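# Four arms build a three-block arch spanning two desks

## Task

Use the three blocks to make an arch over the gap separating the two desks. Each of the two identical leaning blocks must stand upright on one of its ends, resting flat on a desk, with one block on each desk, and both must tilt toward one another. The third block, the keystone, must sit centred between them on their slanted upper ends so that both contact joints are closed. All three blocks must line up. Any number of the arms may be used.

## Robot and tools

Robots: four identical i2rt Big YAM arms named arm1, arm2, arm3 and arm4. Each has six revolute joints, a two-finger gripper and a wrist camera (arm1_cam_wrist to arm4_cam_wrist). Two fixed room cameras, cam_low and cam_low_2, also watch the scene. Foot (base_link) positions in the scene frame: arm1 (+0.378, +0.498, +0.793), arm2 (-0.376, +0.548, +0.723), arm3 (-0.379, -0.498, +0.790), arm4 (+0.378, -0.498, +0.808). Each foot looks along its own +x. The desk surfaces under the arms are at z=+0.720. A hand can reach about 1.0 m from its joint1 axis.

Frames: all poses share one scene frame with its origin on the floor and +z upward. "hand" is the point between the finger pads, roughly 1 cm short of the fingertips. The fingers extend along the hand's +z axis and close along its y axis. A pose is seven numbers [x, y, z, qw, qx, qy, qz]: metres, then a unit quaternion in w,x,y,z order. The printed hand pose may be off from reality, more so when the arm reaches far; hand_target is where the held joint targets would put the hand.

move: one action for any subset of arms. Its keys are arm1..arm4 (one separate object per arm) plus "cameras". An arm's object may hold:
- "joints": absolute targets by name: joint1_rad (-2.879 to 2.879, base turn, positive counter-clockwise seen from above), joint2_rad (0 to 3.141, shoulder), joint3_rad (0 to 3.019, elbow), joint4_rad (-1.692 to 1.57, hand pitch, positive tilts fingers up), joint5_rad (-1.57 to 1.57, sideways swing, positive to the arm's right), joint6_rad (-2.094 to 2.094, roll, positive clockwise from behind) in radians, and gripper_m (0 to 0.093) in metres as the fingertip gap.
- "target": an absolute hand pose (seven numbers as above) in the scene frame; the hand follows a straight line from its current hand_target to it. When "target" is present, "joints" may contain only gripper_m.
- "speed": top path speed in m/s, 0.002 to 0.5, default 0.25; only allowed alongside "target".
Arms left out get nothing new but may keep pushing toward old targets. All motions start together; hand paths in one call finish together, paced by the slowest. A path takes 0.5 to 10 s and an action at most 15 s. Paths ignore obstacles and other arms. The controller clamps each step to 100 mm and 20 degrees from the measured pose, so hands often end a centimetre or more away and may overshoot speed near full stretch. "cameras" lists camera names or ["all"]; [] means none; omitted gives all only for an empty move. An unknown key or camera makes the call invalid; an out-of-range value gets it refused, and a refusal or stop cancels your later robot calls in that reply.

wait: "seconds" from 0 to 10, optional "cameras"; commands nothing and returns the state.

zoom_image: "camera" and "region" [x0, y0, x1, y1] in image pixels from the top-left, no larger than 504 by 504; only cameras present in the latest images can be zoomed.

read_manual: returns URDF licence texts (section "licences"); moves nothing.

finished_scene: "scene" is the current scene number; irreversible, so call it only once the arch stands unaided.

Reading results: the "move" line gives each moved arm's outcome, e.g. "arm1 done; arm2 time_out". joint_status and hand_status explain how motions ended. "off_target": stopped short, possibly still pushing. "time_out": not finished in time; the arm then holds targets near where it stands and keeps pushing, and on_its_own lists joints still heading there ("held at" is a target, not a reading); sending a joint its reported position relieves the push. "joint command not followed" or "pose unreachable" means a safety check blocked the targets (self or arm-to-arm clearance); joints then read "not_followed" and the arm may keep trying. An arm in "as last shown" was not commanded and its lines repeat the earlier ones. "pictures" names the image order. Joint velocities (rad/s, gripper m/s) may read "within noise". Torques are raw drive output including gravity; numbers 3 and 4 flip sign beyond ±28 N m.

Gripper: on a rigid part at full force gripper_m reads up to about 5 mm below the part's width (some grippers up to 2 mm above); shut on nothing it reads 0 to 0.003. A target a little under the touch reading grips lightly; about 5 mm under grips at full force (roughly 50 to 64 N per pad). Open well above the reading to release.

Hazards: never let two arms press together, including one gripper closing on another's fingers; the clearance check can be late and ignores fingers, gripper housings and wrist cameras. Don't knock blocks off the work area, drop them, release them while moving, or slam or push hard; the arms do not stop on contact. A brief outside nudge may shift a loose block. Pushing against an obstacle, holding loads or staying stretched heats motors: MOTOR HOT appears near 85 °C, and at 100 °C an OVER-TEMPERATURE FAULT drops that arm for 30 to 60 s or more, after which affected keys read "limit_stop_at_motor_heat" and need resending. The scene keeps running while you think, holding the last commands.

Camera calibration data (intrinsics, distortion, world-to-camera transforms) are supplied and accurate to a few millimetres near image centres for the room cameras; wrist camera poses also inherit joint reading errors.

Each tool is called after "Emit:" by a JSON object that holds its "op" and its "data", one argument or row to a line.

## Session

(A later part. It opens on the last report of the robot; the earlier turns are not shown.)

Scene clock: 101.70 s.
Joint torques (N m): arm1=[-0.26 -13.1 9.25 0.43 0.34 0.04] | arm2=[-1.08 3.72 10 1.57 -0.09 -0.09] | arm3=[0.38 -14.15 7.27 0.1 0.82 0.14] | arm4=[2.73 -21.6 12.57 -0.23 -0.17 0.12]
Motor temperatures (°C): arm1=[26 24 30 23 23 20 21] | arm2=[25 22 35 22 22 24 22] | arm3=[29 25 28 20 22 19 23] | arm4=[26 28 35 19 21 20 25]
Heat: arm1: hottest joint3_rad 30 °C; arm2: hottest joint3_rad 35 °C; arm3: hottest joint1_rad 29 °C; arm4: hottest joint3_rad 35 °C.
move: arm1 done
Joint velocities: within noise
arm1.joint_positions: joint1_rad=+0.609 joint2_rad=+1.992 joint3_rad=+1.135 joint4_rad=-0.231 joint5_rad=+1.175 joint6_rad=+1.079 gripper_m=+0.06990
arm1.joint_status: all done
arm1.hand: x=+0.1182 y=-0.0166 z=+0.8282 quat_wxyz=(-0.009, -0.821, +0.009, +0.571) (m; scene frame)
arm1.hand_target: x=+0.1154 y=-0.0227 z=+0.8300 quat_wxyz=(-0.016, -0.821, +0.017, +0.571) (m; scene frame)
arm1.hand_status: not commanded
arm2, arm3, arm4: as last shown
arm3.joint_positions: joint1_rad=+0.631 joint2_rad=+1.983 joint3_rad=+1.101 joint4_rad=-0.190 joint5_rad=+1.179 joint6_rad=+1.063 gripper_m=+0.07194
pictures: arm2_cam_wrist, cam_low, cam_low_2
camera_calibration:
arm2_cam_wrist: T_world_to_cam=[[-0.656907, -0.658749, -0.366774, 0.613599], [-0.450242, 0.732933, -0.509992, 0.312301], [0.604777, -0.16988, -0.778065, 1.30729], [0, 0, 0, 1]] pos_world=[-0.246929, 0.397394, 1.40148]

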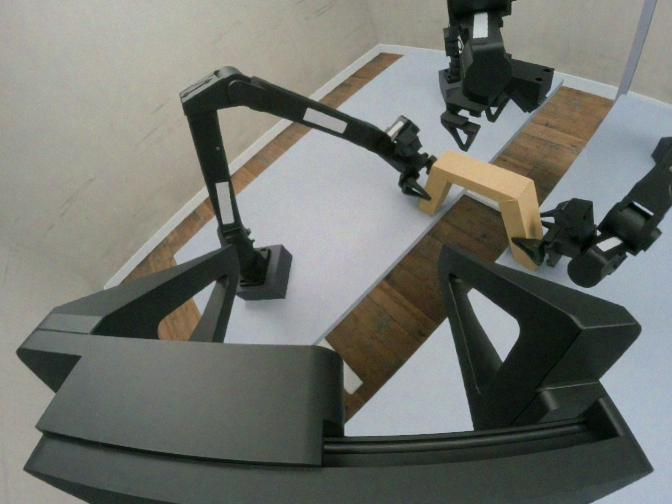

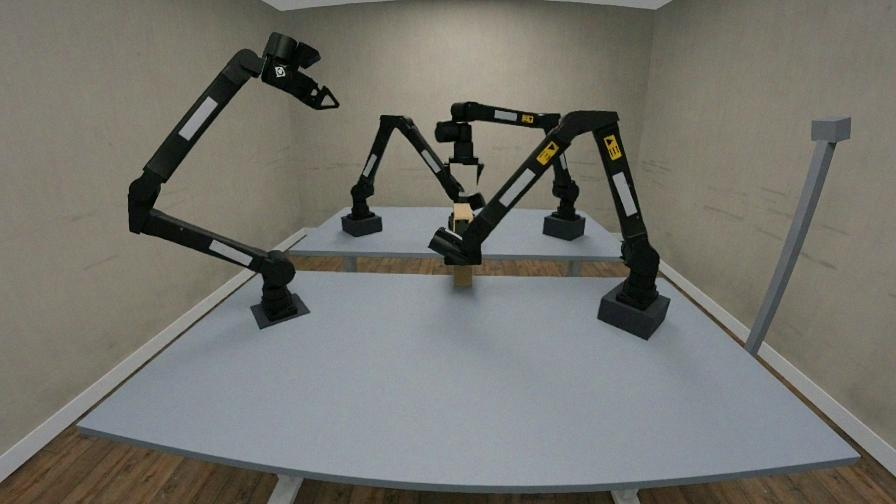

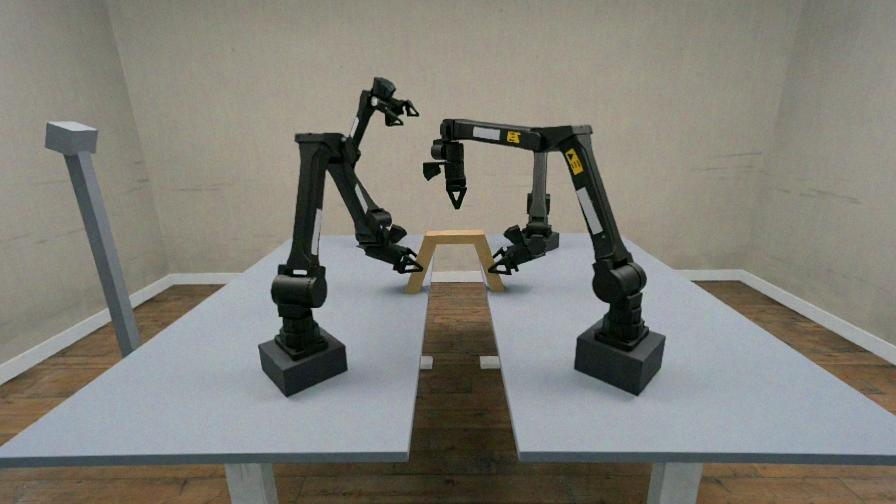

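Emit:
{"op": "move", "data": {
  "arm3": {"joints": {"gripper_m": 0.091}},
  "arm1": {"joints": {"gripper_m": 0.091}}
}}

Emit:
{"op": "move", "data": {
  "arm3": {"target": [-0.236, 0.012, 0.868, 0.5781, 0.0092, 0.8164, 0.0042], "speed": 0.15},
  "arm1": {"target": [0.236, -0.024, 0.876, 0.0132, 0.8192, -0.0178, -0.5738], "speed": 0.15},
  "cameras": ["all"]
}}

Emit:
{"op": "zoom_image", "data": {
  "camera": "cam_low_2",
  "region": [405, 205, 505, 305]
}}

Emit:
{"op": "zoom_image", "data": {
  "camera": "cam_low_2",
  "region": [420, 225, 450, 255]
}}

Emit:
{"op": "zoom_image", "data": {
  "camera": "cam_low_2",
  "region": [465, 225, 495, 255]
}}

Emit:
{"op": "zoom_image", "data": {
  "camera": "arm2_cam_wrist",
  "region": [410, 130, 560, 290]
}}

Emit:
{"op": "zoom_image", "data": {
  "camera": "cam_low",
  "region": [430, 170, 500, 290]
}}

Scene clock: 105.10 s.
Joint torques (N m): arm1=[-0.21 -13.16 9.24 0.43 0.35 0.03] | arm2=[-0.91 3.37 10.06 1.55 -0.07 -0.07] | arm3=[-0.03 -14.33 7.24 0.08 0.82 0.11] | arm4=[2.67 -21.54 12.55 -0.24 -0.16 0.12]
Motor temperatures (°C): arm1=[26 24 30 23 23 20 21] | arm2=[25 22 35 22 22 24 22] | arm3=[29 25 28 20 22 19 23] | arm4=[26 28 35 19 21 20 25]
Heat: arm1: hottest joint3_rad 30 °C; arm2: hottest joint3_rad 35 °C; arm3: hottest joint1_rad 29 °C; arm4: hottest joint3_rad 35 °C.
move: arm1 done; arm3 done
Joint velocities: within noise
arm1.joint_positions: joint1_rad=+0.609 joint2_rad=+1.992 joint3_rad=+1.135 joint4_rad=-0.231 joint5_rad=+1.175 joint6_rad=+1.079 gripper_m=+0.09080
arm1.joint_status: all done
arm1.hand: x=+0.1182 y=-0.0166 z=+0.8282 quat_wxyz=(-0.009, -0.821, +0.009, +0.571) (m; scene frame)
arm1.hand_target: x=+0.1154 y=-0.0227 z=+0.8300 quat_wxyz=(-0.016, -0.821, +0.017, +0.571) (m; scene frame)
arm1.hand_status: not commanded
arm2, arm4: as last shown
arm3.joint_positions: joint1_rad=+0.631 joint2_rad=+1.983 joint3_rad=+1.101 joint4_rad=-0.190 joint5_rad=+1.179 joint6_rad=+1.061 gripper_m=+0.09084
arm3.joint_status: all done
arm3.hand: x=-0.1206 y=+0.0079 z=+0.8226 quat_wxyz=(-0.576, -0.006, -0.817, -0.009) (m; scene frame)
arm3.hand_target: x=-0.1151 y=+0.0104 z=+0.8218 quat_wxyz=(-0.578, -0.008, -0.816, -0.004) (m; scene frame)
arm3.hand_status: not commanded
arm4.hand_target: x=-0.0211 y=-0.0070 z=+1.0598 quat_wxyz=(-0.010, +1.000, +0.000, -0.008) (m; scene frame)
camera_calibration:
arm1_cam_wrist: T_world_to_cam=[[-0.00160892, 0.998186, -0.0601765, 0.069267], [0.851592, -0.0301771, -0.523336, 0.332047], [-0.524203, -0.0520878, -0.849999, 0.886905], [0, 0, 0, 1]] pos_world=[0.182261, -0.0129241, 0.931809]
arm2_cam_wrist: T_world_to_cam=[[-0.656907, -0.658749, -0.366774, 0.613599], [-0.450242, 0.732933, -0.509992, 0.312301], [0.604777, -0.16988, -0.778065, 1.30729], [0, 0, 0, 1]] pos_world=[-0.246929, 0.397394, 1.40148]
arm3_cam_wrist: T_world_to_cam=[[-0.011255, -0.999638, -0.0244483, 0.0263863], [-0.826239, 0.0230684, -0.562848, 0.366362], [0.563208, 0.0138653, -0.826199, 0.870669], [0, 0, 0, 1]] pos_world=[-0.187369, 0.00585326, 0.926197]
arm4_cam_wrist: T_world_to_cam=[[-0.00696794, 0.999936, -0.00885868, 0.0161151], [0.796535, 0.0109059, 0.604495, -0.612799], [0.604553, -0.00284416, -0.79656, 0.955576], [0, 0, 0, 1]] pos_world=[-0.0894686, -0.00671308, 1.13175]

Scene clock: 107.43 s.
Joint torques (N m): arm1=[0.62 -12.45 12.44 -0.59 0.64 0.04] | arm2=[-1.08 3.66 9.96 1.51 -0.07 -0.08] | arm3=[1.61 -13.74 9.52 -0.81 0.61 0.3] | arm4=[2.78 -21.54 12.53 -0.23 -0.17 0.11]
Motor temperatures (°C): arm1=[26 24 30 23 23 20 21] | arm2=[25 22 35 22 22 24 22] | arm3=[29 25 28 20 22 19 22] | arm4=[26 28 35 19 21 20 25]
Heat: arm1: hottest joint3_rad 30 °C; arm2: hottest joint3_rad 35 °C; arm3: hottest joint1_rad 29 °C; arm4: hottest joint3_rad 35 °C.
move: arm1 off_target; arm3 off_target
Joint velocities: within noise
arm1.joint_positions: joint1_rad=+0.829 joint2_rad=+1.960 joint3_rad=+1.242 joint4_rad=-0.991 joint5_rad=+1.222 joint6_rad=+1.723 gripper_m=+0.09088
arm1.joint_status: not commanded
arm1.hand: x=+0.2322 y=-0.0048 z=+0.8660 quat_wxyz=(+0.003, -0.819, +0.010, +0.573) (m; scene frame)
arm1.hand_target: x=+0.2363 y=-0.0236 z=+0.8765 quat_wxyz=(-0.016, -0.819, +0.020, +0.573) (m; scene frame)
arm1.hand_status: off_target (0.022 m and 2.1 deg from the pose sent, 0.127 m and 1.1 deg at the start)
arm2: as last shown
arm3.joint_positions: joint1_rad=+0.848 joint2_rad=+1.944 joint3_rad=+1.213 joint4_rad=-0.981 joint5_rad=+1.233 joint6_rad=+1.709 gripper_m=+0.09093
arm3.joint_status: not commanded
arm3.hand: x=-0.2308 y=-0.0045 z=+0.8637 quat_wxyz=(-0.579, -0.003, -0.815, +0.009) (m; scene frame)
arm3.hand_target: x=-0.2360 y=+0.0119 z=+0.8686 quat_wxyz=(-0.578, -0.011, -0.816, -0.006) (m; scene frame)
arm3.hand_status: off_target (0.018 m and 1.7 deg from the pose sent, 0.124 m and 0.7 deg at the start)
arm4.joint_positions: joint1_rad=-0.147 joint2_rad=+2.030 joint3_rad=+2.116 joint4_rad=-1.679 joint5_rad=+0.002 joint6_rad=-0.901 gripper_m=+0.08987
arm4.joint_status: not commanded
arm4.hand: x=-0.0107 y=-0.0073 z=+1.0345 quat_wxyz=(+0.008, +1.000, +0.000, +0.008) (m; scene frame)
arm4.hand_target: x=-0.0212 y=-0.0070 z=+1.0599 quat_wxyz=(-0.010, +1.000, +0.000, -0.008) (m; scene frame)
arm4.hand_status: not commanded
pictures: arm1_cam_wrist, arm2_cam_wrist, arm3_cam_wrist, arm4_cam_wrist, cam_low, cam_low_2
camera_calibration:
arm1_cam_wrist: T_world_to_cam=[[0.0124735, 0.99907, -0.041267, 0.0402856], [0.849272, -0.0323697, -0.526962, 0.258824], [-0.527808, -0.0284739, -0.848886, 0.979499], [0, 0, 0, 1]] pos_world=[0.296673, -0.00397995, 0.969536]
arm2_cam_wrist: T_world_to_cam=[[-0.656907, -0.658749, -0.366774, 0.613599], [-0.450242, 0.732933, -0.509992, 0.312301], [0.604777, -0.16988, -0.778065, 1.30729], [0, 0, 0, 1]] pos_world=[-0.246929, 0.397394, 1.40148]
arm3_cam_wrist: T_world_to_cam=[[-0.0266487, -0.999607, 0.00874321, -0.0184688], [-0.821808, 0.0169274, -0.569513, 0.305497], [0.569141, -0.022362, -0.821936, 0.96449], [0, 0, 0, 1]] pos_world=[-0.298364, -0.0020648, 0.966895]
arm4_cam_wrist: T_world_to_cam=[[-0.0069291, 0.999939, -0.00857626, 0.0158009], [0.796702, 0.0107035, 0.604277, -0.61266], [0.604332, -0.00264563, -0.796728, 0.955907], [0, 0, 0, 1]] pos_world=[-0.0894683, -0.00671333, 1.13195]

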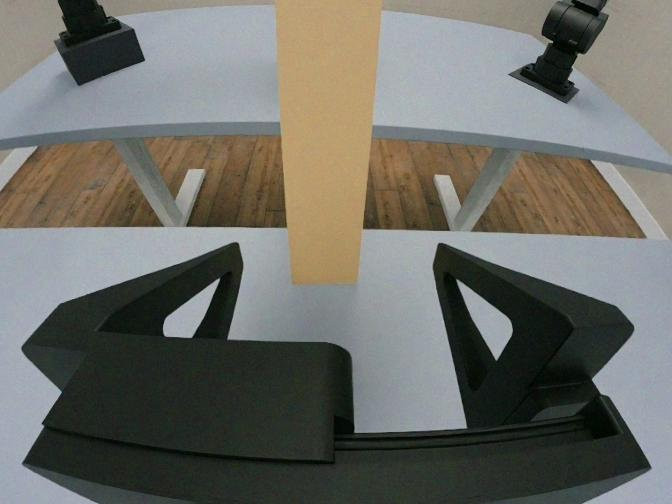

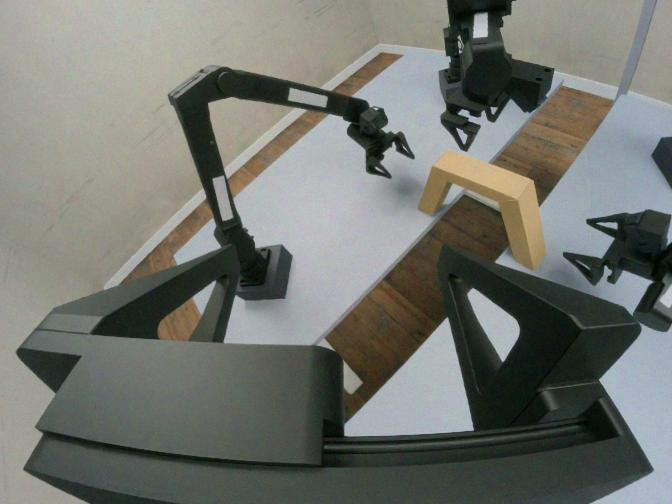

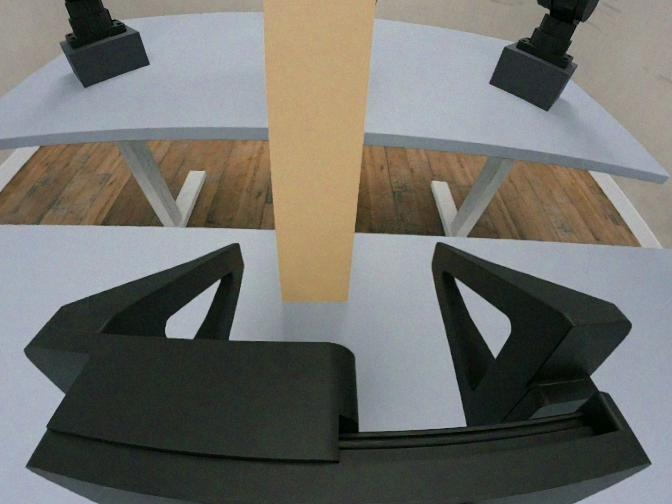

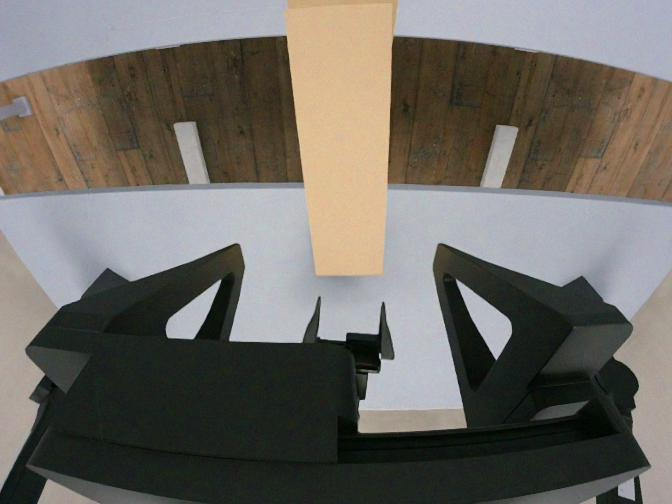

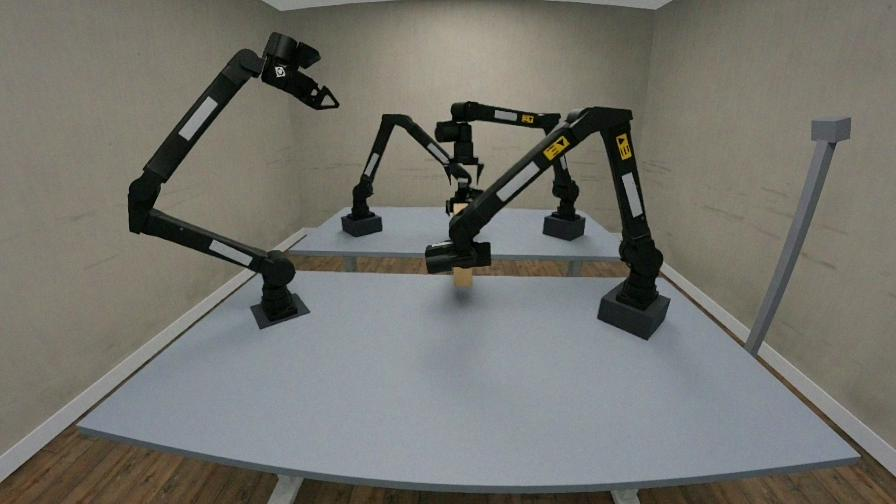

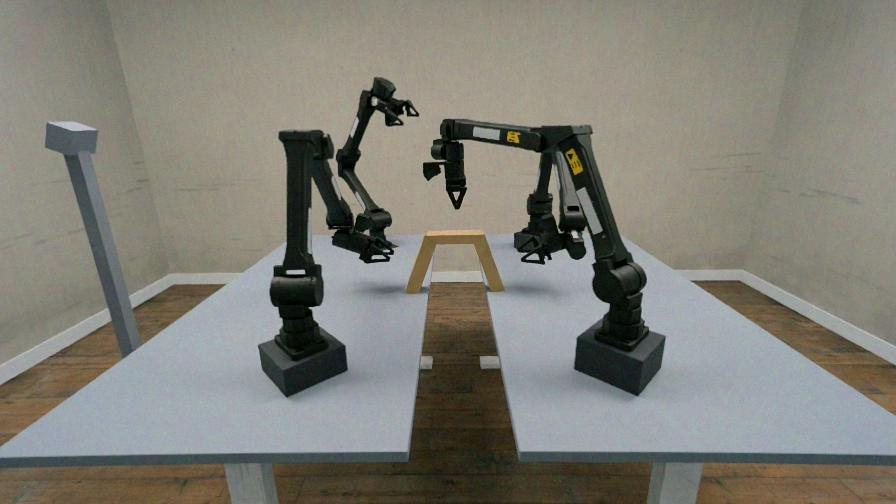

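Scaled by 5.040 from the camera's 896x504 image, which has a finer 1280x720 frame.

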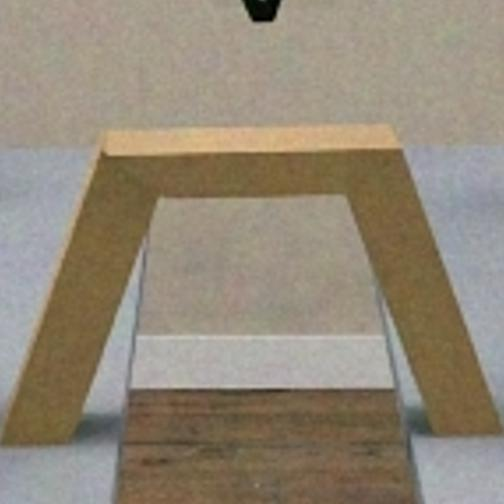

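Scaled by 16.800 from the camera's 896x504 image, which has a finer 1280x720 frame.

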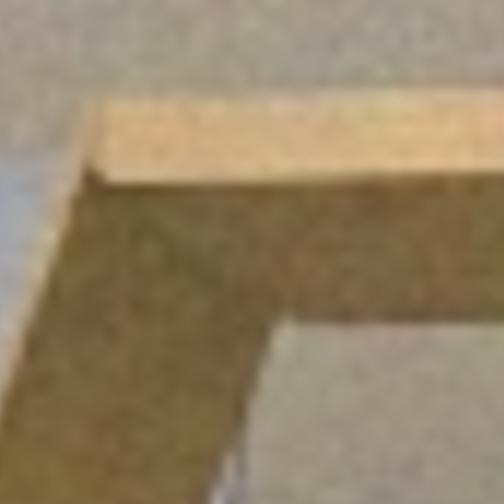

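Scaled by 16.800 from the camera's 896x504 image, which has a finer 1280x720 frame.

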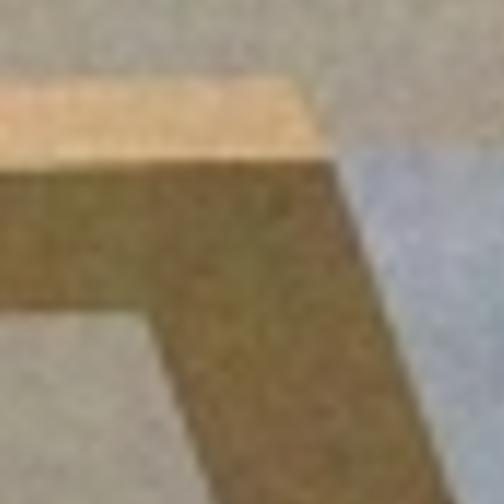

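Scaled by 3.150 from the camera's 672x504 image, which has a finer 960x720 frame.

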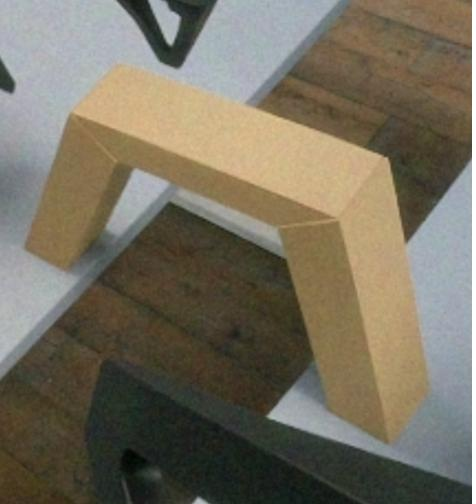

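Scaled by 4.200 from the camera's 896x504 image, which has a finer 1280x720 frame.

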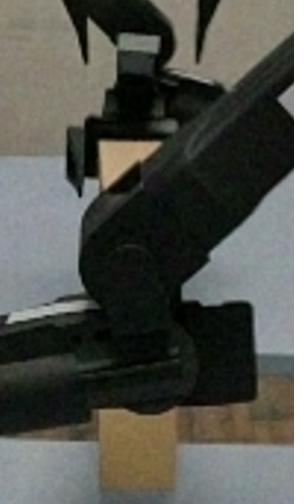

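Emit:
{"op": "finished_scene", "data": {
  "scene": 2
}}

The scene is finished: the task was done.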